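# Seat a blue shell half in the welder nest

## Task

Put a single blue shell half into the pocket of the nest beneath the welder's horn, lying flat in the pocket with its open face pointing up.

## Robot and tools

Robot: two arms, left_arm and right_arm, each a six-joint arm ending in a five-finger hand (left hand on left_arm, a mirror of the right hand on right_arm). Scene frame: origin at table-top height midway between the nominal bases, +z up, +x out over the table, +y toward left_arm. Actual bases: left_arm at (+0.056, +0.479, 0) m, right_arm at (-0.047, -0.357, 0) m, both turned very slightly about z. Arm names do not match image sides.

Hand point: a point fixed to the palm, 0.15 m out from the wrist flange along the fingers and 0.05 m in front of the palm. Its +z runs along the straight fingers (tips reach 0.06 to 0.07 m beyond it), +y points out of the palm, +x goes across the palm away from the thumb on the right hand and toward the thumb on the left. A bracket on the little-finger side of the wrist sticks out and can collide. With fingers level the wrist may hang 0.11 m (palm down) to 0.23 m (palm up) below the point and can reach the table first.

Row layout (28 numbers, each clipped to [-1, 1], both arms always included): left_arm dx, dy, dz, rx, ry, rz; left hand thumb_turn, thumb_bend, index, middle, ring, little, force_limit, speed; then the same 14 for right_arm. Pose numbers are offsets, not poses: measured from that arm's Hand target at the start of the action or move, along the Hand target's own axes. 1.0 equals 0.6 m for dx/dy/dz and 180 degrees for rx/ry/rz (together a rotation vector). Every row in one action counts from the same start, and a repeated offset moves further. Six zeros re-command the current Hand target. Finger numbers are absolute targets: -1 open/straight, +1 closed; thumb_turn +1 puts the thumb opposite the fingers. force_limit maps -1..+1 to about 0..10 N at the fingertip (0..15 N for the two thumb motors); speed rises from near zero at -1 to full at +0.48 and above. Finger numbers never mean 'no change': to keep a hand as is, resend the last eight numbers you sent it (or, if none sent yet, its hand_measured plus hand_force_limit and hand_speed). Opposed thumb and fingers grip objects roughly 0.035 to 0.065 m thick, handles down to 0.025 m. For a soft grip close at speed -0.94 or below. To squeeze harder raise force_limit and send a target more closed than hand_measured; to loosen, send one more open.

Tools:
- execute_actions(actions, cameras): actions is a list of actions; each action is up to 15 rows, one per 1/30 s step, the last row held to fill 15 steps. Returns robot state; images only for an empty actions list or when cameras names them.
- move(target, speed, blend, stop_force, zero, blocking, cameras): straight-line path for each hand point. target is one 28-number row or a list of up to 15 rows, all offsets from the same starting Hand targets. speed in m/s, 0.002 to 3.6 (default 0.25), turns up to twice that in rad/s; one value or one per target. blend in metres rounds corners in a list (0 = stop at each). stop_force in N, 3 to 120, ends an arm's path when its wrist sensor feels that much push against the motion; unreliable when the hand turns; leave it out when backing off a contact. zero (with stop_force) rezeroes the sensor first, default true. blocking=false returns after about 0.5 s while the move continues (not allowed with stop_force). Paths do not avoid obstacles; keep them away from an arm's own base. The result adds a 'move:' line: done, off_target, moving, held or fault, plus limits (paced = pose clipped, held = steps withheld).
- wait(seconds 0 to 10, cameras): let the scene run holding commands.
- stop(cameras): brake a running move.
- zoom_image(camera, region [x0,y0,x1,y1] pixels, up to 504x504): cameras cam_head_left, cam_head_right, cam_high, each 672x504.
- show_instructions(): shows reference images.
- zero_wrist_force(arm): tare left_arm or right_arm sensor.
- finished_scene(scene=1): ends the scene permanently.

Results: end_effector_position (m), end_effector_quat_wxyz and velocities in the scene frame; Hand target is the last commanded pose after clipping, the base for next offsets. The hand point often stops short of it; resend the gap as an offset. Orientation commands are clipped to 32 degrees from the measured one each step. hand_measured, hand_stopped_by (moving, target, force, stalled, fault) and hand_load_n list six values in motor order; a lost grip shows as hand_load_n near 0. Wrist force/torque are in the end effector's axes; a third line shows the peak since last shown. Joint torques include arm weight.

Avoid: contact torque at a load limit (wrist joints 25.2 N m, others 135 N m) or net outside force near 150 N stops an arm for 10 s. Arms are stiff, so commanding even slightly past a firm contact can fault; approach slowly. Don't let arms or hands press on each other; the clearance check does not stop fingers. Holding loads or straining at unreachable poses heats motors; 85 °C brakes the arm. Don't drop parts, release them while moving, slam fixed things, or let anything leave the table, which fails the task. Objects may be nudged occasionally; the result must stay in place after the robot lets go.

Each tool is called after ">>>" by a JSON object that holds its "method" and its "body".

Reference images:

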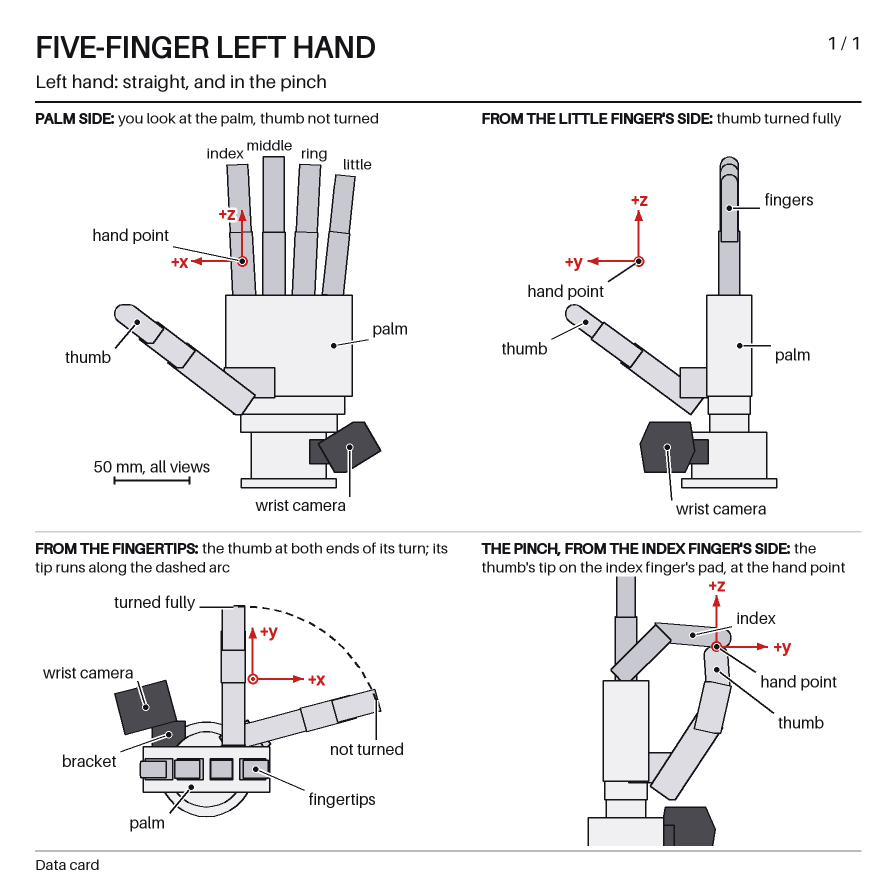

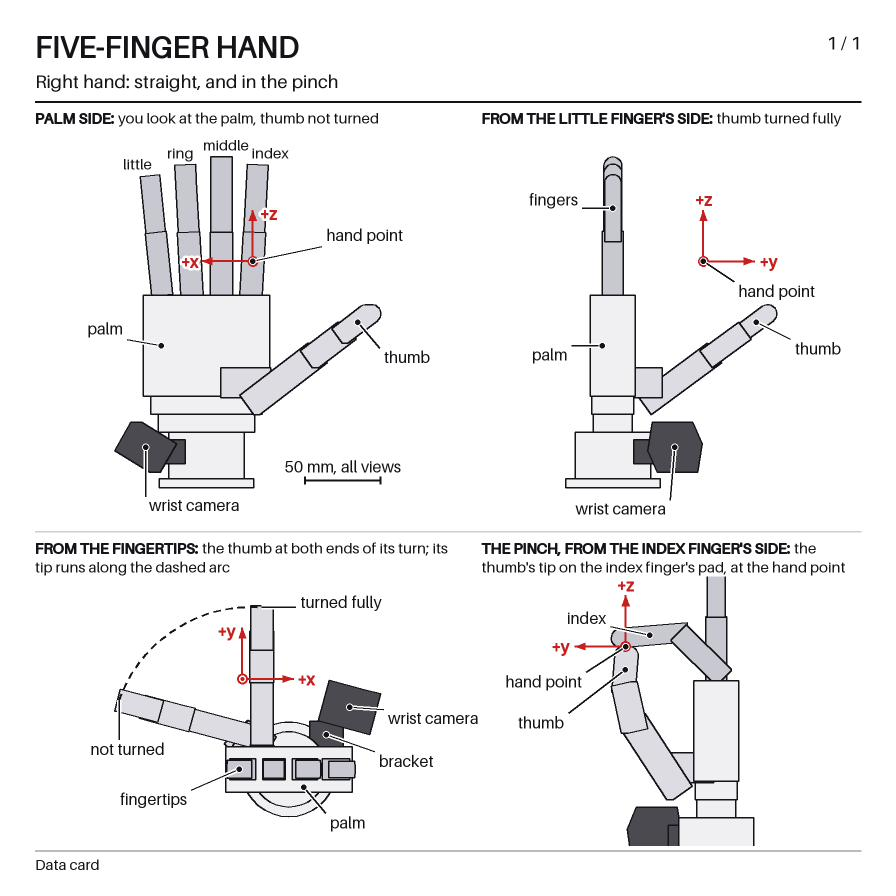

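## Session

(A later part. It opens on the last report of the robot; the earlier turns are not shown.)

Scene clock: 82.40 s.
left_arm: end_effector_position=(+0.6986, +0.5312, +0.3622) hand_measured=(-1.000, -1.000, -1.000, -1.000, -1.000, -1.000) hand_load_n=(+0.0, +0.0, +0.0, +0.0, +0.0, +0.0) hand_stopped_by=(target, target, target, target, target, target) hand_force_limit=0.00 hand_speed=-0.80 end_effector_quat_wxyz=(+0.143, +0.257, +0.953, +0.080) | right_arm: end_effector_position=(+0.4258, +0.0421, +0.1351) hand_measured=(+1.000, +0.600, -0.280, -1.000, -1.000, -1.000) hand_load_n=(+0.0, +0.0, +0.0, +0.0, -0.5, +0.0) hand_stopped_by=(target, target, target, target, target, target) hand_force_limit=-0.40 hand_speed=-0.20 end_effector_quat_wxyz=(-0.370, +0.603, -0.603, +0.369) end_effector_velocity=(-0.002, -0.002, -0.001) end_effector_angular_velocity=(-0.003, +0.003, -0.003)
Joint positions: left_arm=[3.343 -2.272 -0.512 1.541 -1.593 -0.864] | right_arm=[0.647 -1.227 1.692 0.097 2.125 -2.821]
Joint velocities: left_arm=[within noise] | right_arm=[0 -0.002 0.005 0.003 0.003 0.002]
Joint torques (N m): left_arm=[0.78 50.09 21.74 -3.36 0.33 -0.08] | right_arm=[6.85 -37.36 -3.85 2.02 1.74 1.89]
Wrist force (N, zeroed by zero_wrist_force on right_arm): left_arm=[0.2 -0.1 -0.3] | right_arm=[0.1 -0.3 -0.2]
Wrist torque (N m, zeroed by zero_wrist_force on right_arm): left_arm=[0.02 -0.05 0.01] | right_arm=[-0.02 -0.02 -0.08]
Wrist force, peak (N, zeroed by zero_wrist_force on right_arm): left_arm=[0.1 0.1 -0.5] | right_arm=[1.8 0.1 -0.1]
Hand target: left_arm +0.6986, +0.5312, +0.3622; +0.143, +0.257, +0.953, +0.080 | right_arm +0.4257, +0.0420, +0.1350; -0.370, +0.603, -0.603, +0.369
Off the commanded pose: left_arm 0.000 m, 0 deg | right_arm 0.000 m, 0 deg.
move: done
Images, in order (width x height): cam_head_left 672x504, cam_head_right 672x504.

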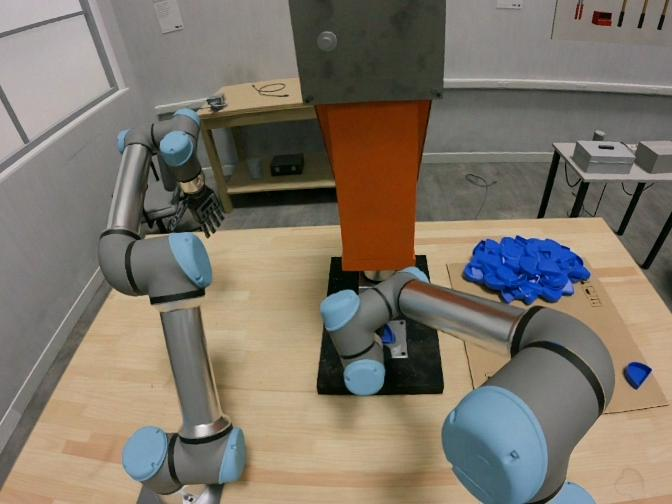

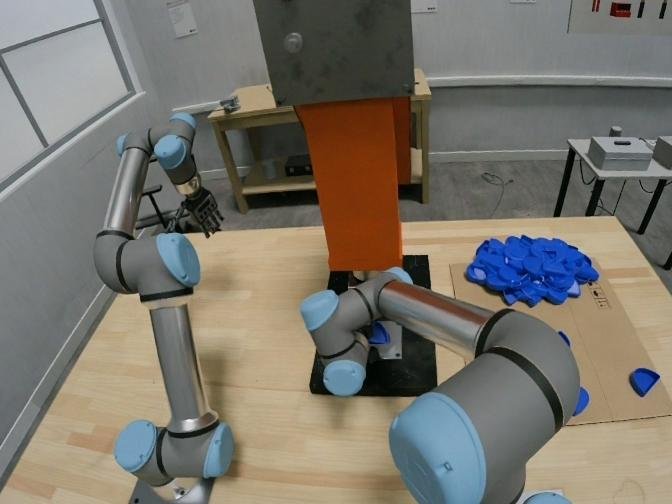

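>>> {"method": "move", "body": {"target": [0,0,0,0,0,0,-1,-1,-1,-1,-1,-1,0,-0.8,0,0.049,0.025,0,0,0,1,0.6,-0.28,-1,-1,-1,-0.4,-0.2], "speed": 0.05, "stop_force": 4}}

>>> {"method": "zero_wrist_force", "body": {"arm": "right_arm"}}

>>> {"method": "move", "body": {"target": [0,0,0,0,0,0,-1,-1,-1,-1,-1,-1,0,-0.8,0.0265,0,0,0,0,0,1,0.6,-0.28,-1,-1,-1,-0.4,-0.2], "speed": 0.02, "stop_force": 3, "cameras": ["cam_head_left","cam_head_right"]}}

>>> {"method": "zoom_image", "body": {"camera": "cam_head_right", "region": [340, 300, 410, 370]}}

Scene clock: 84.23 s.
left_arm: end_effector_position=(+0.6986, +0.5312, +0.3622) hand_measured=(-1.000, -1.000, -1.000, -1.000, -1.000, -1.000) hand_load_n=(+0.0, +0.0, +0.0, +0.0, +0.0, +0.0) hand_stopped_by=(target, target, target, target, target, target) hand_force_limit=0.00 hand_speed=-0.80 end_effector_quat_wxyz=(+0.143, +0.257, +0.953, +0.080) | right_arm: end_effector_position=(+0.4257, +0.0420, +0.1020) hand_measured=(+1.000, +0.600, -0.280, -1.000, -1.000, -1.000) hand_load_n=(+0.0, +0.0, +0.0, +0.0, +0.0, +0.0) hand_stopped_by=(target, target, target, target, target, target) hand_force_limit=-0.40 hand_speed=-0.20 end_effector_quat_wxyz=(-0.370, +0.603, -0.603, +0.369)
Joint positions: left_arm=[3.343 -2.272 -0.512 1.541 -1.593 -0.864] | right_arm=[0.647 -1.189 1.734 0.017 2.125 -2.821]
Joint torques (N m): left_arm=[0.86 50.01 20.66 -3.48 0.36 -0.09] | right_arm=[-3.03 -38.75 -28.72 2.14 -0.51 -1.7]
Wrist force (N, zeroed by zero_wrist_force on right_arm): left_arm=[-0.1 0.1 -0.2] | right_arm=[0.1 -0.4 -0.2]
Wrist torque (N m, zeroed by zero_wrist_force on right_arm): left_arm=[0.04 0.00 0.00] | right_arm=[-0.02 -0.01 -0.09]
Wrist force, peak (N, zeroed by zero_wrist_force on right_arm): left_arm=[0.3 -0.2 -0.4] | right_arm=[-0.2 -0.6 -0.5]
Hand target: left_arm +0.6986, +0.5312, +0.3622; +0.143, +0.257, +0.953, +0.080 | right_arm +0.4257, +0.0420, +0.1020; -0.370, +0.603, -0.603, +0.369
Off the commanded pose: left_arm 0.000 m, 0 deg | right_arm 0.000 m, 0 deg.
move: done

Wrist force sensor zeroed.

Scene clock: 86.03 s.
left_arm: end_effector_position=(+0.6986, +0.5312, +0.3622) hand_measured=(-1.000, -1.000, -1.000, -1.000, -1.000, -1.000) hand_load_n=(+0.0, +0.0, +0.0, +0.0, +0.0, +0.0) hand_stopped_by=(target, target, target, target, target, target) hand_force_limit=0.00 hand_speed=-0.80 end_effector_quat_wxyz=(+0.143, +0.257, +0.953, +0.080) | right_arm: end_effector_position=(+0.4258, +0.0261, +0.1020) hand_measured=(+1.000, +0.600, -0.280, -1.000, -1.000, -1.000) hand_load_n=(+0.0, +0.5, +0.0, -0.5, +0.0, +0.0) hand_stopped_by=(target, target, target, target, target, target) hand_force_limit=-0.40 hand_speed=-0.20 end_effector_quat_wxyz=(-0.370, +0.603, -0.603, +0.369)
Joint positions: left_arm=[3.343 -2.272 -0.512 1.541 -1.593 -0.864] | right_arm=[0.617 -1.218 1.775 -0.004 2.099 -2.84]
Joint torques (N m): left_arm=[0.4 51.18 20.74 -3.39 0.4 -0.15] | right_arm=[8.07 -22.49 -28.63 2.21 1.87 1.82]
Wrist force (N, zeroed by zero_wrist_force on right_arm): left_arm=[0.0 0.0 -0.1] | right_arm=[-0.2 0.2 0.0]
Wrist torque (N m, zeroed by zero_wrist_force on right_arm): left_arm=[0.02 0.00 -0.01] | right_arm=[0.03 0.02 0.06]
Wrist force, peak (N, zeroed by zero_wrist_force on right_arm): left_arm=[0.2 0.0 -0.5] | right_arm=[0.0 0.4 -0.4]
Hand target: left_arm +0.6986, +0.5312, +0.3622; +0.143, +0.257, +0.953, +0.080 | right_arm +0.4258, +0.0261, +0.1020; -0.370, +0.603, -0.603, +0.369
Off the commanded pose: left_arm 0.000 m, 0 deg | right_arm 0.000 m, 0 deg.
move: done
Images, in order (width x height): cam_head_left 672x504, cam_head_right 672x504.

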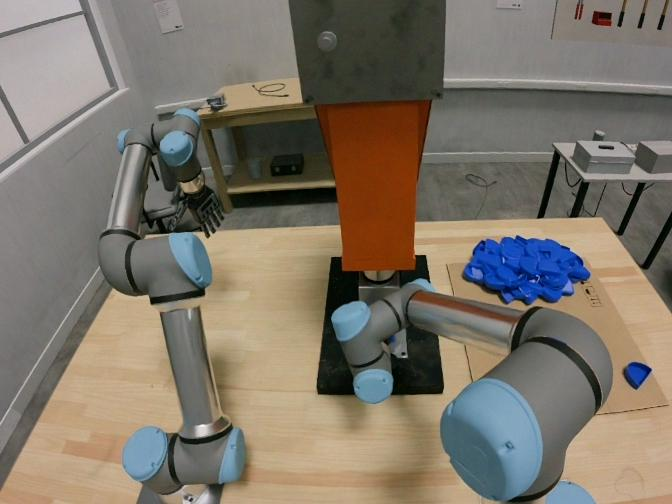

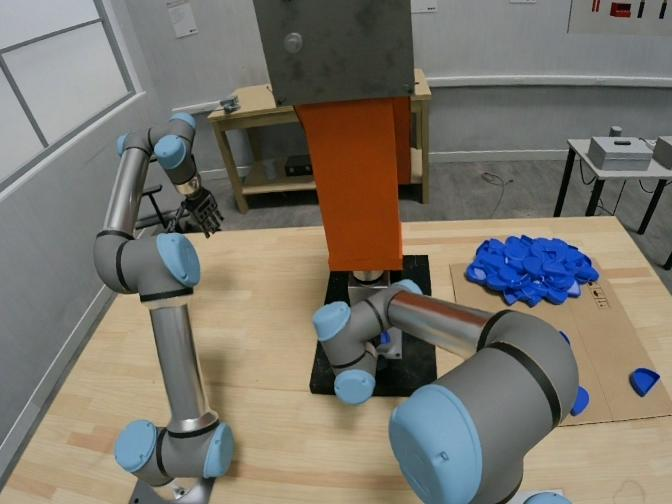

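Scaled by 7.200.

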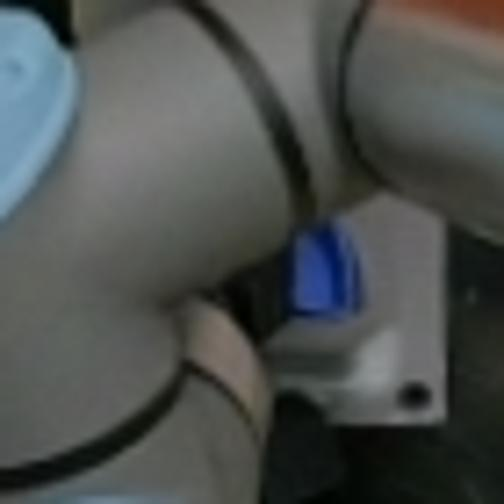

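>>> {"method": "move", "body": {"target": [[0,0,0,0,0,0,-1,-1,-1,-1,-1,-1,0,-0.8,-0.02,0,0,0,0,0,1,0.6,-0.28,-1,-1,-1,-0.4,-0.2],[0,0,0,0,0,0,-1,-1,-1,-1,-1,-1,0,-0.8,-0.02,0.0908,-0.1782,0,0,0,1,0.6,-0.28,-1,-1,-1,-0.4,-0.2],[0,0,0,0,0,0,-1,-1,-1,-1,-1,-1,0,-0.8,0.46,-0.039,-0.2538,0,0,0,1,0.6,-0.28,-1,-1,-1,-0.4,-0.2]], "speed": [0.1,0.2,0.3], "blend": [0.005,0.03,0], "cameras": ["all"]}}

Scene clock: 88.93 s.
left_arm: end_effector_position=(+0.6986, +0.5312, +0.3622) hand_measured=(-1.000, -1.000, -1.000, -1.000, -1.000, -1.000) hand_load_n=(+0.5, +0.0, +0.0, +0.0, +0.0, +0.0) hand_stopped_by=(target, target, target, target, target, target) hand_force_limit=0.00 hand_speed=-0.80 end_effector_quat_wxyz=(+0.143, +0.257, +0.953, +0.080) | right_arm: end_effector_position=(+0.3009, -0.2500, +0.1919) hand_measured=(+1.000, +0.600, -0.280, -1.000, -1.000, -1.000) hand_load_n=(+0.0, +0.0, +0.0, +0.0, -0.5, +0.0) hand_stopped_by=(target, target, target, target, target, target) hand_force_limit=-0.40 hand_speed=-0.20 end_effector_quat_wxyz=(-0.370, +0.603, -0.603, +0.369)
Joint positions: left_arm=[3.343 -2.272 -0.512 1.541 -1.593 -0.864] | right_arm=[-0.426 -2.147 2.334 0.326 1.18 -3.353]
Joint torques (N m): left_arm=[0.51 51.14 21.07 -3.3 0.14 -0.12] | right_arm=[-5.96 10.33 -31.16 -1.77 -1.41 0.36]
Wrist force (N, zeroed by zero_wrist_force on right_arm): left_arm=[0.1 0.1 -0.5] | right_arm=[0.2 0.4 0.4]
Wrist torque (N m, zeroed by zero_wrist_force on right_arm): left_arm=[0.05 -0.04 0.00] | right_arm=[0.04 -0.03 0.01]
Wrist force, peak (N, zeroed by zero_wrist_force on right_arm): left_arm=[0.0 -0.1 -0.6] | right_arm=[-1.4 1.1 -1.1]
Hand target: left_arm +0.6986, +0.5312, +0.3622; +0.143, +0.257, +0.953, +0.080 | right_arm +0.3009, -0.2500, +0.1919; -0.370, +0.603, -0.603, +0.369
Off the commanded pose: left_arm 0.000 m, 0 deg | right_arm 0.000 m, 0 deg.
move: done

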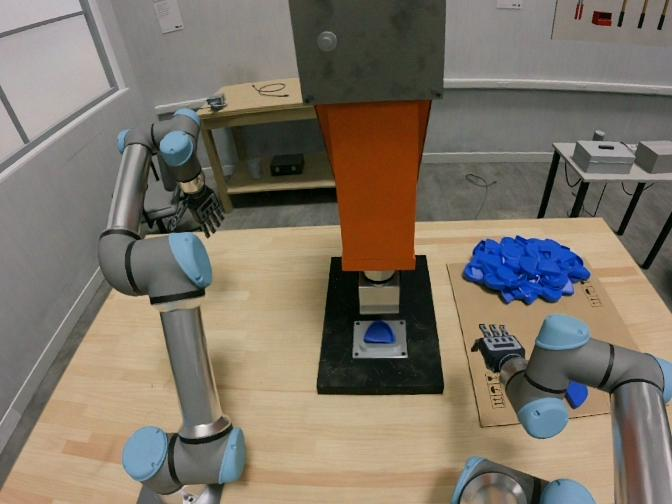

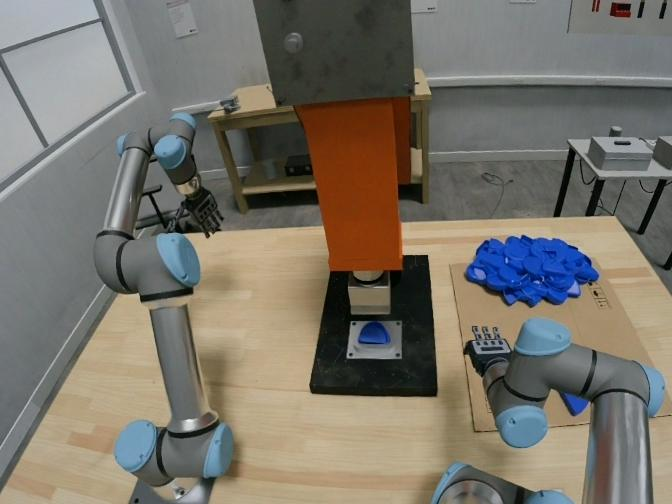

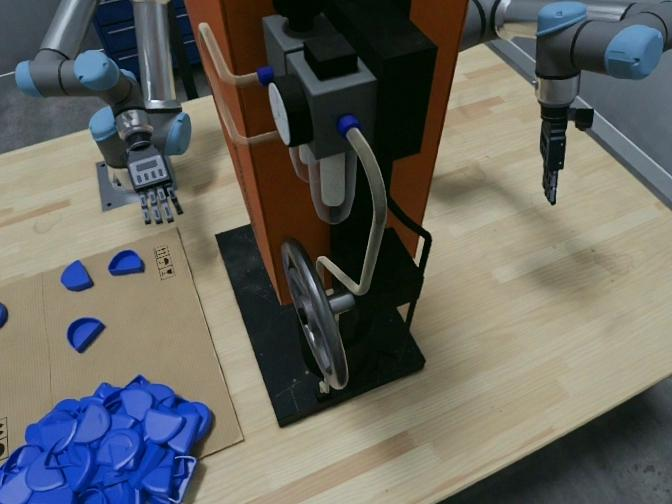

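>>> {"method": "zoom_image", "body": {"camera": "cam_head_left", "region": [345, 310, 415, 362]}}

>>> {"method": "zoom_image", "body": {"camera": "cam_head_right", "region": [340, 310, 410, 362]}}

Scaled by 7.200.

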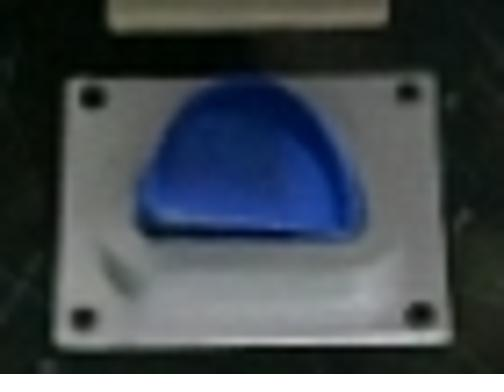

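Scaled by 7.200.

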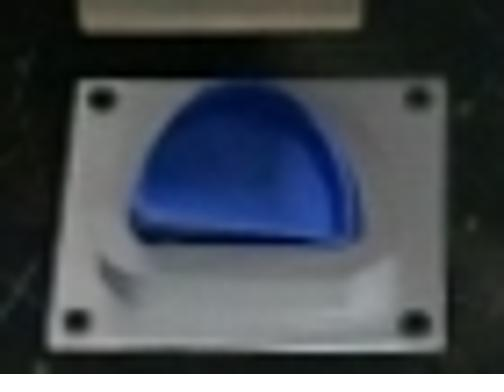

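>>> {"method": "zoom_image", "body": {"camera": "cam_head_left", "region": [358, 316, 400, 350]}}

>>> {"method": "zoom_image", "body": {"camera": "cam_head_right", "region": [353, 316, 395, 350]}}

Scaled by 12.000.

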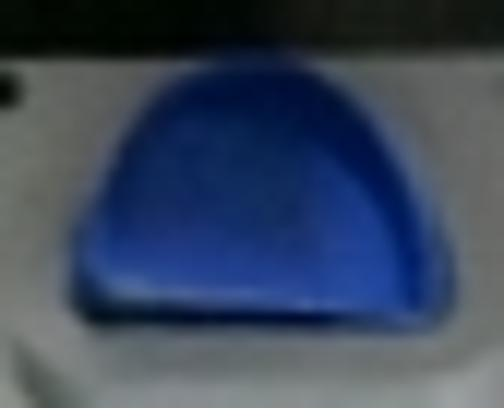

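Scaled by 12.000.

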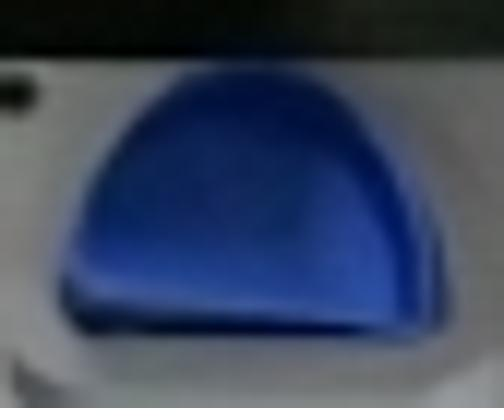

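>>> {"method": "move", "body": {"target": [[0,0,0,0,0,0,-1,-1,-1,-1,-1,-1,0,-0.8,-0.4283,0.1003,0.0492,0,0,0,1,0.6,-0.28,-1,-1,-1,-0.4,-0.2],[0,0,0,0,0,0,-1,-1,-1,-1,-1,-1,0,-0.8,-0.4283,0.0144,0.2357,0,0,0,1,0.6,-0.28,-1,-1,-1,-0.4,-0.2]], "speed": [0.3,0.12], "blend": [0.02,0], "cameras": ["cam_head_left","cam_head_right"]}}

Scene clock: 92.20 s.
left_arm: end_effector_position=(+0.6986, +0.5312, +0.3622) hand_measured=(-1.000, -1.000, -1.000, -1.000, -1.000, -1.000) hand_load_n=(+0.0, +0.0, +0.0, +0.0, +0.0, +0.0) hand_stopped_by=(target, target, target, target, target, target) hand_force_limit=0.00 hand_speed=-0.80 end_effector_quat_wxyz=(+0.143, +0.257, +0.953, +0.080) | right_arm: end_effector_position=(+0.4228, +0.0071, +0.1201) hand_measured=(+1.000, +0.600, -0.280, -1.000, -1.000, -1.000) hand_load_n=(+0.0, +0.0, +0.0, +0.0, +0.0, +0.0) hand_stopped_by=(target, target, target, target, target, target) hand_force_limit=-0.40 hand_speed=-0.20 end_effector_quat_wxyz=(-0.370, +0.603, -0.603, +0.369)
Joint positions: left_arm=[3.343 -2.272 -0.512 1.541 -1.593 -0.864] | right_arm=[0.583 -1.279 1.805 0.017 2.07 -2.86]
Joint torques (N m): left_arm=[0.29 50.9 21.19 -3.44 0.39 -0.21] | right_arm=[5.73 -35.33 -4.23 1.98 1.81 1.92]
Wrist force (N, zeroed by zero_wrist_force on right_arm): left_arm=[0.1 -0.2 -0.3] | right_arm=[-0.1 0.1 0.0]
Wrist torque (N m, zeroed by zero_wrist_force on right_arm): left_arm=[-0.01 -0.03 0.02] | right_arm=[0.00 0.00 0.00]
Wrist force, peak (N, zeroed by zero_wrist_force on right_arm): left_arm=[0.3 0.0 -0.3] | right_arm=[-1.9 1.5 -0.4]
Hand target: left_arm +0.6986, +0.5312, +0.3622; +0.143, +0.257, +0.953, +0.080 | right_arm +0.4228, +0.0071, +0.1201; -0.370, +0.603, -0.603, +0.369
Off the commanded pose: left_arm 0.000 m, 0 deg | right_arm 0.000 m, 0 deg.
move: done
Images, in order (width x height): cam_head_left 672x504, cam_head_right 672x504.

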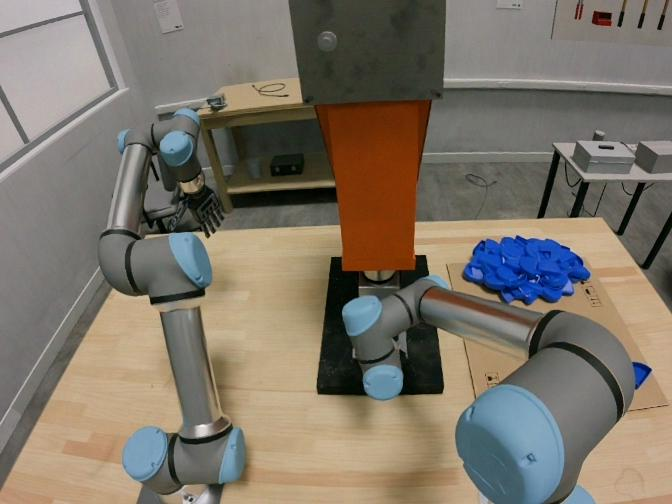

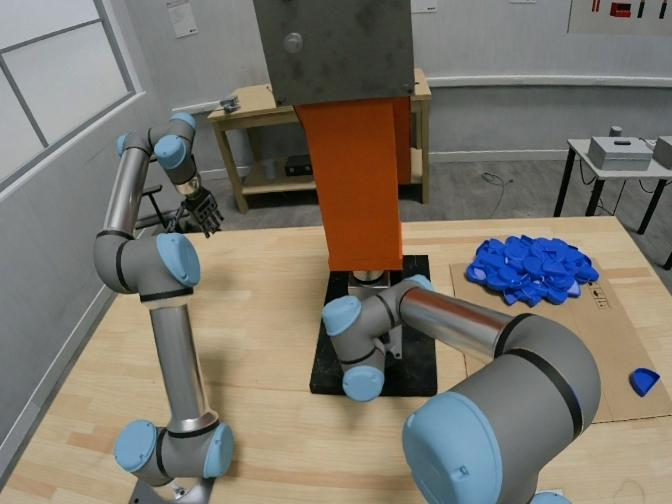

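>>> {"method": "move", "body": {"target": [0,0,0,0,0,0,-1,-1,-1,-1,-1,-1,0,-0.8,0,0.0624,0.0318,0,0,0,1,0.6,-0.28,-1,-1,-1,-0.4,-0.2], "speed": 0.02, "stop_force": 5, "cameras": []}}

Scene clock: 94.53 s.
left_arm: end_effector_position=(+0.6986, +0.5312, +0.3622) hand_measured=(-1.000, -1.000, -1.000, -1.000, -1.000, -1.000) hand_load_n=(+0.0, +0.0, +0.0, +0.0, +0.0, +0.0) hand_stopped_by=(target, target, target, target, target, target) hand_force_limit=0.00 hand_speed=-0.80 end_effector_quat_wxyz=(+0.143, +0.257, +0.953, +0.080) | right_arm: end_effector_position=(+0.4228, +0.0071, +0.0987) hand_measured=(+1.000, +0.600, -0.280, -1.000, -1.000, -1.000) hand_load_n=(+0.0, +0.5, +1.0, +0.0, +0.0, +0.0) hand_stopped_by=(target, target, target, target, target, target) hand_force_limit=-0.40 hand_speed=-0.20 end_effector_quat_wxyz=(-0.370, +0.603, -0.603, +0.369)
Joint positions: left_arm=[3.343 -2.272 -0.512 1.541 -1.593 -0.864] | right_arm=[0.583 -1.252 1.832 -0.037 2.07 -2.86]
Joint torques (N m): left_arm=[0.5 52.11 21.74 -3.41 0.31 -0.21] | right_arm=[-2.06 -34.27 -26.51 -1.66 0.11 -1.85]
Wrist force (N, zeroed by zero_wrist_force on right_arm): left_arm=[0.1 -0.2 -0.1] | right_arm=[-0.9 -2.6 -1.6]
Wrist torque (N m, zeroed by zero_wrist_force on right_arm): left_arm=[-0.01 -0.02 0.01] | right_arm=[0.09 -0.06 0.00]
Wrist force, peak (N, zeroed by zero_wrist_force on right_arm): left_arm=[0.1 0.1 -0.6] | right_arm=[-0.4 -13.1 -10.5]
Hand target: left_arm +0.6986, +0.5312, +0.3622; +0.143, +0.257, +0.953, +0.080 | right_arm +0.4228, +0.0071, +0.0987; -0.370, +0.603, -0.603, +0.369 (not the last commanded pose)
Off the commanded pose: left_arm 0.000 m, 0 deg | right_arm 0.021 m, 0 deg.
move: contact (right_arm)
No camera images: "cameras" was empty.

>>> {"method": "move", "body": {"target": [0,0,0,0,0,0,-1,-1,-1,-1,-1,-1,0,-0.8,0.0083,0.0007,0.0004,0,0,0,1,0.6,-0.28,-1,-1,-1,-0.4,-0.2], "speed": 0.01, "cameras": []}}

>>> {"method": "move", "body": {"target": [0,0,0,0,0,0,-1,-1,-1,-1,-1,-1,0,-0.8,0,0.0446,0.0227,0,0,0,1,0.6,-0.28,-1,-1,-1,-0.4,-0.2], "speed": 0.01, "stop_force": 4, "cameras": []}}

Scene clock: 95.63 s.
left_arm: end_effector_position=(+0.6986, +0.5312, +0.3622) hand_measured=(-1.000, -1.000, -1.000, -1.000, -1.000, -1.000) hand_load_n=(+0.0, +0.0, +0.0, +0.0, +0.0, +0.0) hand_stopped_by=(target, target, target, target, target, target) hand_force_limit=0.00 hand_speed=-0.80 end_effector_quat_wxyz=(+0.143, +0.257, +0.953, +0.080) | right_arm: end_effector_position=(+0.4228, +0.0020, +0.0982) hand_measured=(+1.000, +0.600, -0.280, -1.000, -1.000, -1.000) hand_load_n=(+0.0, +0.0, +0.5, +0.0, -0.5, +0.0) hand_stopped_by=(target, target, target, target, target, target) hand_force_limit=-0.40 hand_speed=-0.20 end_effector_quat_wxyz=(-0.370, +0.603, -0.603, +0.369)
Joint positions: left_arm=[3.343 -2.272 -0.512 1.541 -1.593 -0.864] | right_arm=[0.572 -1.26 1.844 -0.044 2.061 -2.866]
Joint torques (N m): left_arm=[0.34 51.24 22.55 -3.38 0.42 -0.13] | right_arm=[1.72 -25.11 -13.84 -0.98 0.78 -1.16]
Wrist force (N, zeroed by zero_wrist_force on right_arm): left_arm=[0.0 0.0 -0.4] | right_arm=[-1.2 -1.8 -1.2]
Wrist torque (N m, zeroed by zero_wrist_force on right_arm): left_arm=[0.03 -0.02 0.00] | right_arm=[0.05 -0.03 0.07]
Wrist force, peak (N, zeroed by zero_wrist_force on right_arm): left_arm=[0.2 0.0 -0.5] | right_arm=[-0.9 -3.0 -1.6]
Hand target: left_arm +0.6986, +0.5312, +0.3622; +0.143, +0.257, +0.953, +0.080 | right_arm +0.4228, +0.0021, +0.0982; -0.370, +0.603, -0.603, +0.369
Off the commanded pose: left_arm 0.000 m, 0 deg | right_arm 0.000 m, 0 deg.
move: done
No camera images: "cameras" was empty.

Scene clock: 96.73 s.
left_arm: end_effector_position=(+0.6986, +0.5312, +0.3622) hand_measured=(-1.000, -1.000, -1.000, -1.000, -1.000, -1.000) hand_load_n=(+0.0, +0.0, +0.0, +0.0, +0.0, +0.0) hand_stopped_by=(target, target, target, target, target, target) hand_force_limit=0.00 hand_speed=-0.80 end_effector_quat_wxyz=(+0.143, +0.257, +0.953, +0.080) | right_arm: end_effector_position=(+0.4229, +0.0021, +0.0979) hand_measured=(+1.000, +0.600, -0.280, -1.000, -1.000, -1.000) hand_load_n=(+0.0, +0.0, +0.0, +0.0, +0.0, +0.0) hand_stopped_by=(target, target, target, target, target, target) hand_force_limit=-0.40 hand_speed=-0.20 end_effector_quat_wxyz=(-0.370, +0.603, -0.603, +0.369)
Joint positions: left_arm=[3.343 -2.272 -0.512 1.541 -1.593 -0.864] | right_arm=[0.572 -1.26 1.845 -0.045 2.061 -2.866]
Joint torques (N m): left_arm=[0.55 51.58 22.31 -3.39 0.38 -0.2] | right_arm=[-4.92 -32.76 -25.85 2.57 -0.64 0.05]
Wrist force (N, zeroed by zero_wrist_force on right_arm): left_arm=[0.1 -0.1 0.0] | right_arm=[-0.7 -4.9 -4.2]
Wrist torque (N m, zeroed by zero_wrist_force on right_arm): left_arm=[-0.01 -0.02 0.01] | right_arm=[0.17 -0.11 0.11]
Wrist force, peak (N, zeroed by zero_wrist_force on right_arm): left_arm=[0.2 0.0 -0.5] | right_arm=[-0.7 -10.3 -8.8]
Hand target: left_arm +0.6986, +0.5312, +0.3622; +0.143, +0.257, +0.953, +0.080 | right_arm +0.4229, +0.0021, +0.0979; -0.370, +0.603, -0.603, +0.369 (not the last commanded pose)
Off the commanded pose: left_arm 0.000 m, 0 deg | right_arm 0.030 m, 0 deg.
move: contact (right_arm)
No camera images: "cameras" was empty.

>>> {"method": "move", "body": {"target": [[0,0,0,0,0,0,-1,-1,-1,-1,-1,-1,0,-0.8,0,-0.0327,-0.0166,0,0,0,1,0.6,-0.28,-1,-1,-1,-0.4,-0.2],[0,0,0,0,0,0,-1,-1,-1,-1,-1,-1,0,-0.8,-0.0717,-0.0349,-0.0122,0,0,0,1,0.6,-0.28,-1,-1,-1,-0.4,-0.2],[0,0,0,0,0,0,-1,-1,-1,-1,-1,-1,0,-0.8,-0.0717,-0.0052,0.0029,0,0,0,1,0.6,-0.28,-1,-1,-1,-0.4,-0.2]], "speed": [0.08,0.1,0.06], "blend": [0.004,0.004,0], "cameras": []}}

>>> {"method": "move", "body": {"target": [0,0,0,0,0,0,-1,-1,-1,-1,-1,-1,0,-0.8,0.05,0,0,0,0,0,1,0.6,-0.28,-1,-1,-1,-0.4,-0.2], "speed": 0.015, "stop_force": 4, "cameras": []}}

Scene clock: 98.70 s.
left_arm: end_effector_position=(+0.6986, +0.5312, +0.3622) hand_measured=(-1.000, -1.000, -1.000, -1.000, -1.000, -1.000) hand_load_n=(+0.0, +0.0, +0.0, +0.0, +0.0, +0.0) hand_stopped_by=(target, target, target, target, target, target) hand_force_limit=0.00 hand_speed=-0.80 end_effector_quat_wxyz=(+0.143, +0.257, +0.953, +0.080) | right_arm: end_effector_position=(+0.4257, +0.0451, +0.0998) hand_measured=(+1.000, +0.600, -0.280, -1.000, -1.000, -1.000) hand_load_n=(+0.0, +0.0, +0.0, +0.0, +0.0, +0.0) hand_stopped_by=(target, target, target, target, target, target) hand_force_limit=-0.40 hand_speed=-0.20 end_effector_quat_wxyz=(-0.370, +0.603, -0.603, +0.369)
Joint positions: left_arm=[3.343 -2.272 -0.512 1.541 -1.593 -0.864] | right_arm=[0.652 -1.18 1.729 0.016 2.129 -2.818]
Joint torques (N m): left_arm=[0.3 52.5 20.8 -3.45 0.43 -0.11] | right_arm=[-4.66 -38.52 -29.01 2.26 0.16 -1.92]
Wrist force (N, zeroed by zero_wrist_force on right_arm): left_arm=[0.0 -0.1 -0.2] | right_arm=[0.0 0.2 0.1]
Wrist torque (N m, zeroed by zero_wrist_force on right_arm): left_arm=[0.01 -0.01 0.00] | right_arm=[0.02 0.01 0.06]
Wrist force, peak (N, zeroed by zero_wrist_force on right_arm): left_arm=[0.1 -0.2 -0.5] | right_arm=[-1.0 -5.2 -4.8]
Hand target: left_arm +0.6986, +0.5312, +0.3622; +0.143, +0.257, +0.953, +0.080 | right_arm +0.4258, +0.0451, +0.0999; -0.370, +0.603, -0.603, +0.369
Off the commanded pose: left_arm 0.000 m, 0 deg | right_arm 0.000 m, 0 deg.
move: done
No camera images: "cameras" was empty.

Scene clock: 101.00 s.
left_arm: end_effector_position=(+0.6986, +0.5312, +0.3622) hand_measured=(-1.000, -1.000, -1.000, -1.000, -1.000, -1.000) hand_load_n=(+0.0, +0.0, +0.0, +0.0, +0.0, +0.0) hand_stopped_by=(target, target, target, target, target, target) hand_force_limit=0.00 hand_speed=-0.80 end_effector_quat_wxyz=(+0.143, +0.257, +0.953, +0.080) | right_arm: end_effector_position=(+0.4258, +0.0237, +0.0999) hand_measured=(+1.000, +0.600, -0.280, -1.000, -1.000, -1.000) hand_load_n=(+0.0, +0.5, -1.5, +0.0, -0.5, +0.0) hand_stopped_by=(target, target, target, target, target, target) hand_force_limit=-0.40 hand_speed=-0.20 end_effector_quat_wxyz=(-0.370, +0.603, -0.603, +0.369)
Joint positions: left_arm=[3.343 -2.272 -0.512 1.541 -1.593 -0.864] | right_arm=[0.612 -1.22 1.784 -0.012 2.095 -2.843]
Joint torques (N m): left_arm=[-0.51 51.9 21.01 -3.42 0.45 -0.3] | right_arm=[4.17 -21.52 -27.82 2.4 0.9 1.65]
Wrist force (N, zeroed by zero_wrist_force on right_arm): left_arm=[0.0 -0.1 -0.1] | right_arm=[-4.9 0.7 -1.5]
Wrist torque (N m, zeroed by zero_wrist_force on right_arm): left_arm=[0.01 -0.01 0.00] | right_arm=[0.05 -0.17 0.01]
Wrist force, peak (N, zeroed by zero_wrist_force on right_arm): left_arm=[0.0 -0.1 -0.5] | right_arm=[-8.8 -0.2 -2.0]
Hand target: left_arm +0.6986, +0.5312, +0.3622; +0.143, +0.257, +0.953, +0.080 | right_arm +0.4258, +0.0237, +0.0999; -0.370, +0.603, -0.603, +0.369 (not the last commanded pose)
Off the commanded pose: left_arm 0.000 m, 0 deg | right_arm 0.009 m, 0 deg.
move: contact (right_arm)
No camera images: "cameras" was empty.

>>> {"method": "move", "body": {"target": [[0,0,0,0,0,0,-1,-1,-1,-1,-1,-1,0,-0.8,-0.008,0,0,0,0,0,1,0.6,-0.28,-1,-1,-1,-0.4,-0.2],[0,0,0,0,0,0,-1,-1,-1,-1,-1,-1,0,-0.8,-0.008,-0.0291,-0.0149,0,0,0,1,0.6,-0.28,-1,-1,-1,-0.4,-0.2],[0,0,0,0,0,0,-1,-1,-1,-1,-1,-1,0,-0.8,0.0312,-0.0276,-0.0179,0,0,0,1,0.6,-0.28,-1,-1,-1,-0.4,-0.2]], "speed": [0.03,0.08,0.08], "blend": [0.001,0.003,0], "cameras": []}}

>>> {"method": "move", "body": {"target": [0,0,0,0,0,0,-1,-1,-1,-1,-1,-1,0,-0.8,0,0.0624,0.0318,0,0,0,1,0.6,-0.28,-1,-1,-1,-0.4,-0.2], "speed": 0.02, "stop_force": 5, "cameras": []}}

Scene clock: 102.33 s.
left_arm: end_effector_position=(+0.6986, +0.5312, +0.3622) hand_measured=(-1.000, -1.000, -1.000, -1.000, -1.000, -1.000) hand_load_n=(+0.0, +0.0, +0.5, +0.0, +0.0, +0.0) hand_stopped_by=(target, target, target, target, target, target) hand_force_limit=0.00 hand_speed=-0.80 end_effector_quat_wxyz=(+0.143, +0.257, +0.953, +0.080) | right_arm: end_effector_position=(+0.4232, +0.0105, +0.1194) hand_measured=(+1.000, +0.600, -0.286, -1.000, -1.000, -1.000) hand_load_n=(+0.0, +0.0, +24.5, +0.0, +0.0, +0.0) hand_stopped_by=(target, target, target, target, target, target) hand_force_limit=-0.40 hand_speed=-0.20 end_effector_quat_wxyz=(-0.376, +0.607, -0.600, +0.362)
Joint positions: left_arm=[3.343 -2.272 -0.512 1.541 -1.593 -0.864] | right_arm=[0.577 -1.281 1.81 0.009 2.045 -2.864]
Joint torques (N m): left_arm=[0.51 52.82 21.26 -3.42 0.48 -0.07] | right_arm=[-22.74 -6.84 1.55 13.88 14.25 -2.05]
Wrist force (N, zeroed by zero_wrist_force on right_arm): left_arm=[0.1 0.0 -0.2] | right_arm=[-53.7 -27.5 -3.5]
Wrist torque (N m, zeroed by zero_wrist_force on right_arm): left_arm=[0.02 -0.03 0.01] | right_arm=[0.69 -2.51 -0.52]
Wrist force, peak (N, zeroed by zero_wrist_force on right_arm): left_arm=[0.1 0.2 -0.4] | right_arm=[-62.0 -29.9 -10.4]
Hand target: left_arm +0.6986, +0.5312, +0.3622; +0.143, +0.257, +0.953, +0.080 | right_arm +0.4238, +0.0050, +0.1195; -0.370, +0.603, -0.603, +0.369
Off the commanded pose: left_arm 0.000 m, 0 deg | right_arm 0.006 m, 1 deg.
move: off_target (right_arm)
No camera images: "cameras" was empty.

Scene clock: 103.37 s.
left_arm: end_effector_position=(+0.6986, +0.5312, +0.3622) hand_measured=(-1.000, -1.000, -1.000, -1.000, -1.000, -1.000) hand_load_n=(+0.0, +0.0, +0.0, +0.0, +0.0, +0.0) hand_stopped_by=(target, target, target, target, target, target) hand_force_limit=0.00 hand_speed=-0.80 end_effector_quat_wxyz=(+0.143, +0.257, +0.953, +0.080) | right_arm: end_effector_position=(+0.4230, +0.0107, +0.1185) hand_measured=(+1.000, +0.600, -0.286, -1.000, -1.000, -1.000) hand_load_n=(+0.0, +0.0, +23.0, +0.0, -0.5, +0.0) hand_stopped_by=(target, target, target, target, target, target) hand_force_limit=-0.40 hand_speed=-0.20 end_effector_quat_wxyz=(-0.376, +0.607, -0.599, +0.362)
Joint positions: left_arm=[3.343 -2.272 -0.512 1.541 -1.593 -0.864] | right_arm=[0.577 -1.28 1.81 0.007 2.043 -2.863]
Joint torques (N m): left_arm=[0.51 53.22 20.54 -3.38 0.41 -0.19] | right_arm=[-18.17 -20.88 -1.17 13.87 14.21 -2.29]
Wrist force (N, zeroed by zero_wrist_force on right_arm): left_arm=[0.1 -0.1 -0.4] | right_arm=[-56.3 -25.5 -3.5]
Wrist torque (N m, zeroed by zero_wrist_force on right_arm): left_arm=[0.03 -0.03 0.00] | right_arm=[0.63 -2.60 -0.54]
Wrist force, peak (N, zeroed by zero_wrist_force on right_arm): left_arm=[0.0 0.1 -0.5] | right_arm=[-60.9 -31.3 -6.5]
Hand target: left_arm +0.6986, +0.5312, +0.3622; +0.143, +0.257, +0.953, +0.080 | right_arm +0.4229, +0.0104, +0.1185; -0.375, +0.607, -0.600, +0.362 (not the last commanded pose)
Off the commanded pose: left_arm 0.000 m, 0 deg | right_arm 0.041 m, 1 deg.
move: contact (right_arm)
No camera images: "cameras" was empty.

>>> {"method": "move", "body": {"target": [[0,0,0,0,0,0,-1,-1,-1,-1,-1,-1,0,-0.8,-0.04,0,0,0,0,0,1,0.6,-0.28,-1,-1,-1,-0.4,-0.2]], "speed": 0.05, "cameras": ["cam_head_left"]}}

Scene clock: 104.53 s.
left_arm: end_effector_position=(+0.6986, +0.5312, +0.3622) hand_measured=(-1.000, -1.000, -1.000, -1.000, -1.000, -1.000) hand_load_n=(+0.5, +0.0, +0.0, +0.0, +0.0, +0.0) hand_stopped_by=(target, target, target, target, target, target) hand_force_limit=0.00 hand_speed=-0.80 end_effector_quat_wxyz=(+0.143, +0.257, +0.953, +0.080) | right_arm: end_effector_position=(+0.4225, +0.0344, +0.1188) hand_measured=(+1.000, +0.600, -0.282, -1.000, -1.000, -1.000) hand_load_n=(+0.0, +0.0, +0.0, +0.0, +0.0, +0.0) hand_stopped_by=(target, target, target, target, target, target) hand_force_limit=-0.40 hand_speed=-0.20 end_effector_quat_wxyz=(-0.375, +0.607, -0.600, +0.362) end_effector_velocity=(-0.001, -0.001, -0.001) end_effector_angular_velocity=(-0.001, +0.002, +0.004)
Joint positions: left_arm=[3.343 -2.272 -0.512 1.541 -1.593 -0.864] | right_arm=[0.625 -1.237 1.751 0.037 2.086 -2.835]
Joint velocities: left_arm=[within noise] | right_arm=[-0.001 -0.002 0.005 -0.003 -0.005 -0.004]
Joint torques (N m): left_arm=[0.17 52.54 21.13 -3.38 0.43 -0.2] | right_arm=[-7.6 -38.34 -5.66 -2.57 -0.57 -2.24]
Wrist force (N, zeroed by zero_wrist_force on right_arm): left_arm=[-0.1 -0.2 -0.2] | right_arm=[0.2 0.1 0.2]
Wrist torque (N m, zeroed by zero_wrist_force on right_arm): left_arm=[0.00 0.00 0.00] | right_arm=[0.00 -0.04 0.01]
Wrist force, peak (N, zeroed by zero_wrist_force on right_arm): left_arm=[0.0 -0.3 -0.4] | right_arm=[-56.0 -25.7 -3.6]
Hand target: left_arm +0.6986, +0.5312, +0.3622; +0.143, +0.257, +0.953, +0.080 | right_arm +0.4225, +0.0343, +0.1187; -0.375, +0.607, -0.600, +0.362
Off the commanded pose: left_arm 0.000 m, 0 deg | right_arm 0.000 m, 0 deg.
move: done
Images, in order (width x height): cam_head_left 672x504.

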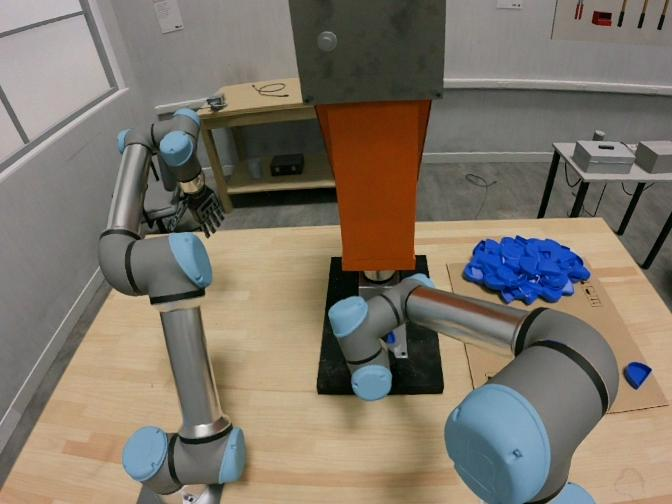

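>>> {"method": "move", "body": {"target": [[0,0,0,0,0,0,-1,-1,-1,-1,-1,-1,0,-0.8,0,0.0834,-0.182,0.001,0.00625,0,1,0.6,-0.28,-1,-1,-1,-0.4,-0.2],[0,0,0,0,0,0,-1,-1,-1,-1,-1,-1,0,-0.8,0.4733,-0.0128,-0.2356,0.001,0.00625,0,1,0.6,-0.28,-1,-1,-1,-0.4,-0.2]], "speed": [0.2,0.35], "blend": [0.03,0], "cameras": ["cam_head_left","cam_head_right"]}}

>>> {"method": "zoom_image", "body": {"camera": "cam_head_left", "region": [358, 316, 400, 350]}}

>>> {"method": "zoom_image", "body": {"camera": "cam_head_right", "region": [353, 316, 395, 350]}}

Scene clock: 106.87 s.
left_arm: end_effector_position=(+0.6986, +0.5312, +0.3622) hand_measured=(-1.000, -1.000, -1.000, -1.000, -1.000, -1.000) hand_load_n=(+0.0, +0.0, +0.0, +0.0, +0.0, +0.0) hand_stopped_by=(target, target, target, target, target, target) hand_force_limit=0.00 hand_speed=-0.80 end_effector_quat_wxyz=(+0.143, +0.257, +0.953, +0.080) | right_arm: end_effector_position=(+0.3055, -0.2526, +0.1869) hand_measured=(+1.000, +0.600, -0.282, -1.000, -1.000, -1.000) hand_load_n=(+0.0, +0.0, +0.0, -0.5, +0.0, +0.0) hand_stopped_by=(target, target, target, target, target, target) hand_force_limit=-0.40 hand_speed=-0.20 end_effector_quat_wxyz=(-0.370, +0.603, -0.603, +0.369)
Joint positions: left_arm=[3.343 -2.272 -0.512 1.541 -1.593 -0.864] | right_arm=[-0.433 -2.129 2.34 0.303 1.173 -3.355]
Joint torques (N m): left_arm=[0.41 53.13 21.42 -3.39 0.33 -0.22] | right_arm=[-7.25 8.66 -31.26 -1.69 -1.42 0.19]
Wrist force (N, zeroed by zero_wrist_force on right_arm): left_arm=[0.1 -0.1 -0.2] | right_arm=[0.1 0.3 0.1]
Wrist torque (N m, zeroed by zero_wrist_force on right_arm): left_arm=[0.01 -0.02 0.00] | right_arm=[0.04 -0.01 0.00]
Wrist force, peak (N, zeroed by zero_wrist_force on right_arm): left_arm=[0.1 0.1 -0.6] | right_arm=[-1.7 1.2 -1.3]
Hand target: left_arm +0.6986, +0.5312, +0.3622; +0.143, +0.257, +0.953, +0.080 | right_arm +0.3055, -0.2526, +0.1869; -0.370, +0.603, -0.603, +0.369
Off the commanded pose: left_arm 0.000 m, 0 deg | right_arm 0.000 m, 0 deg.
move: done
Images, in order (width x height): cam_head_left 672x504, cam_head_right 672x504.

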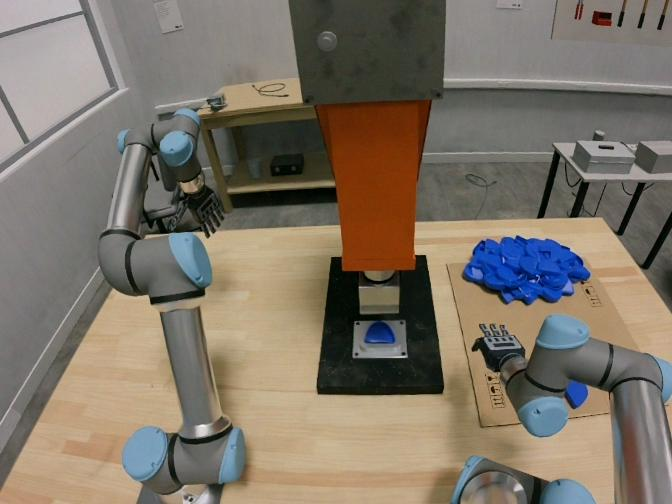

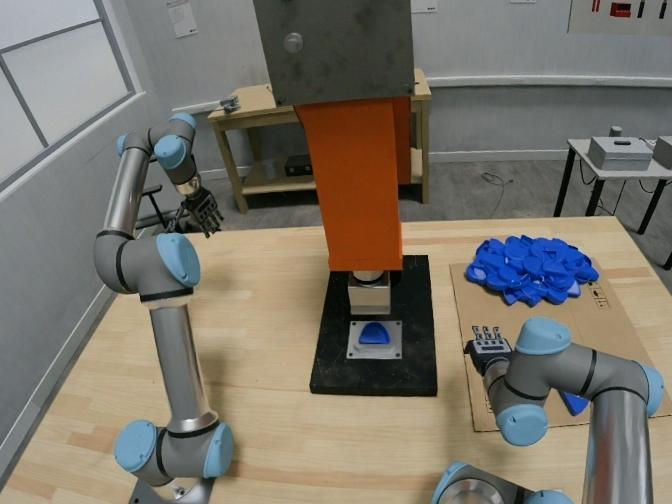

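Scaled by 12.000.

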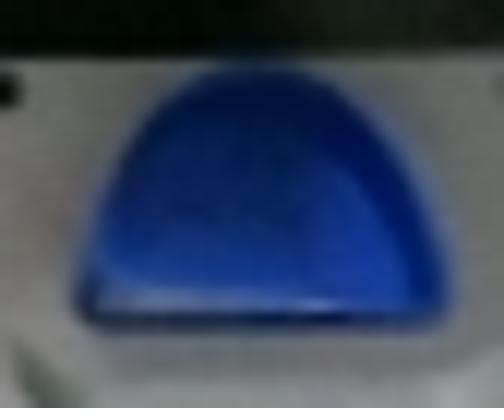

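Scaled by 12.000.

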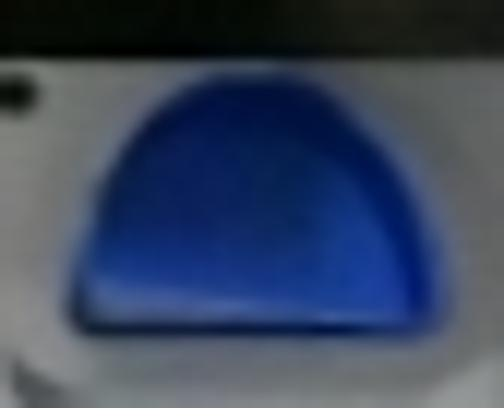

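>>> {"method": "zoom_image", "body": {"camera": "cam_head_left", "region": [345, 310, 415, 362]}}

>>> {"method": "zoom_image", "body": {"camera": "cam_head_right", "region": [340, 310, 410, 362]}}

Scaled by 7.200.

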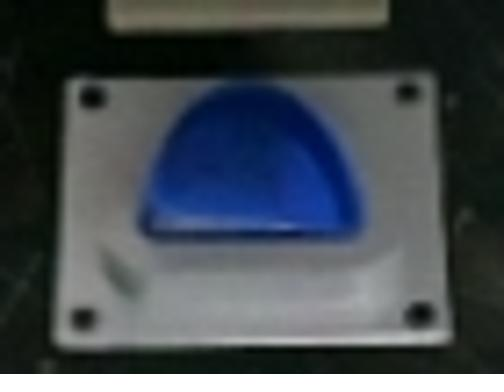

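Scaled by 7.200.

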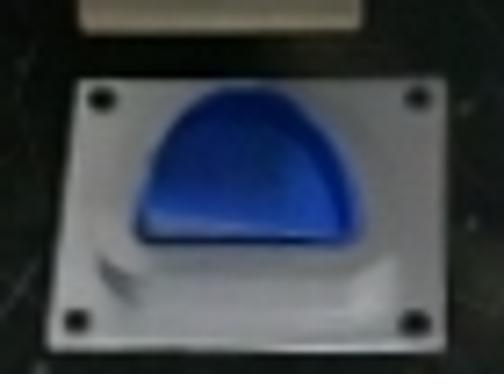

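>>> {"method": "move", "body": {"target": [[0,0,0,0,0,0,-1,-1,-1,-1,-1,-1,0,-0.8,-0.4277,0.0885,0.0535,0,0,0,1,0.6,-0.28,-1,-1,-1,-0.4,-0.2],[0,0,0,0,0,0,-1,-1,-1,-1,-1,-1,0,-0.8,-0.4277,0.0104,0.2251,0,0,0,1,0.6,-0.28,-1,-1,-1,-0.4,-0.2]], "speed": [0.3,0.1], "blend": [0.02,0], "stop_force": 8, "cameras": []}}

>>> {"method": "move", "body": {"target": [0,0,0,0,0,0,-1,-1,-1,-1,-1,-1,0,-0.8,0,0.0624,0.0318,0,0,0,1,0.6,-0.28,-1,-1,-1,-0.4,-0.2], "speed": 0.015, "stop_force": 5, "cameras": []}}

Scene clock: 110.27 s.
left_arm: end_effector_position=(+0.6986, +0.5312, +0.3622) hand_measured=(-1.000, -1.000, -1.000, -1.000, -1.000, -1.000) hand_load_n=(+0.0, +0.0, +0.0, +0.0, +0.0, +0.0) hand_stopped_by=(target, target, target, target, target, target) hand_force_limit=0.00 hand_speed=-0.80 end_effector_quat_wxyz=(+0.143, +0.257, +0.953, +0.080) | right_arm: end_effector_position=(+0.4228, +0.0043, +0.1207) hand_measured=(+1.000, +0.600, -0.282, -1.000, -1.000, -1.000) hand_load_n=(+0.0, +0.5, +0.5, +0.0, -0.5, +0.0) hand_stopped_by=(target, target, target, target, target, target) hand_force_limit=-0.40 hand_speed=-0.20 end_effector_quat_wxyz=(-0.370, +0.603, -0.603, +0.369)
Joint positions: left_arm=[3.343 -2.272 -0.512 1.541 -1.593 -0.864] | right_arm=[0.576 -1.286 1.813 0.014 2.064 -2.863]
Joint torques (N m): left_arm=[-0.19 52.75 20.84 -3.41 0.65 -0.09] | right_arm=[5.66 -35.12 -4.38 2.16 -0.21 1.79]
Wrist force (N, zeroed by zero_wrist_force on right_arm): left_arm=[-0.1 0.1 -0.4] | right_arm=[0.1 -0.5 0.0]
Wrist torque (N m, zeroed by zero_wrist_force on right_arm): left_arm=[0.05 -0.01 -0.01] | right_arm=[-0.01 0.01 0.01]
Wrist force, peak (N, zeroed by zero_wrist_force on right_arm): left_arm=[0.3 0.0 -0.5] | right_arm=[-1.7 1.4 -0.6]
Hand target: left_arm +0.6986, +0.5312, +0.3622; +0.143, +0.257, +0.953, +0.080 | right_arm +0.4228, +0.0043, +0.1207; -0.370, +0.603, -0.603, +0.369
Off the commanded pose: left_arm 0.000 m, 0 deg | right_arm 0.000 m, 0 deg.
move: done
No camera images: "cameras" was empty.

Scene clock: 111.53 s.
left_arm: end_effector_position=(+0.6986, +0.5312, +0.3622) hand_measured=(-1.000, -1.000, -1.000, -1.000, -1.000, -1.000) hand_load_n=(+0.0, +0.0, +0.0, +0.0, +0.0, +0.0) hand_stopped_by=(target, target, target, target, target, target) hand_force_limit=0.00 hand_speed=-0.80 end_effector_quat_wxyz=(+0.143, +0.257, +0.953, +0.080) | right_arm: end_effector_position=(+0.4228, +0.0043, +0.1175) hand_measured=(+1.000, +0.600, -0.282, -1.000, -1.000, -1.000) hand_load_n=(+0.0, +0.0, +0.5, +0.0, +0.0, +0.0) hand_stopped_by=(target, target, target, target, target, target) hand_force_limit=-0.40 hand_speed=-0.20 end_effector_quat_wxyz=(-0.370, +0.603, -0.603, +0.369)
Joint positions: left_arm=[3.343 -2.272 -0.512 1.541 -1.593 -0.864] | right_arm=[0.576 -1.282 1.817 0.006 2.064 -2.863]
Joint torques (N m): left_arm=[0.37 52.68 21.31 -3.3 0.52 -0.17] | right_arm=[4.03 -34.13 -27.42 -0.69 -0.24 0.64]
Wrist force (N, zeroed by zero_wrist_force on right_arm): left_arm=[0.1 0.0 -0.2] | right_arm=[0.0 -2.7 -2.2]
Wrist torque (N m, zeroed by zero_wrist_force on right_arm): left_arm=[0.02 -0.03 0.01] | right_arm=[0.10 0.01 0.02]
Wrist force, peak (N, zeroed by zero_wrist_force on right_arm): left_arm=[0.0 0.1 -0.5] | right_arm=[0.6 -6.6 -5.3]
Hand target: left_arm +0.6986, +0.5312, +0.3622; +0.143, +0.257, +0.953, +0.080 | right_arm +0.4228, +0.0043, +0.1175; -0.371, +0.603, -0.603, +0.369 (not the last commanded pose)
Off the commanded pose: left_arm 0.000 m, 0 deg | right_arm 0.039 m, 0 deg.
move: contact (right_arm)
No camera images: "cameras" was empty.


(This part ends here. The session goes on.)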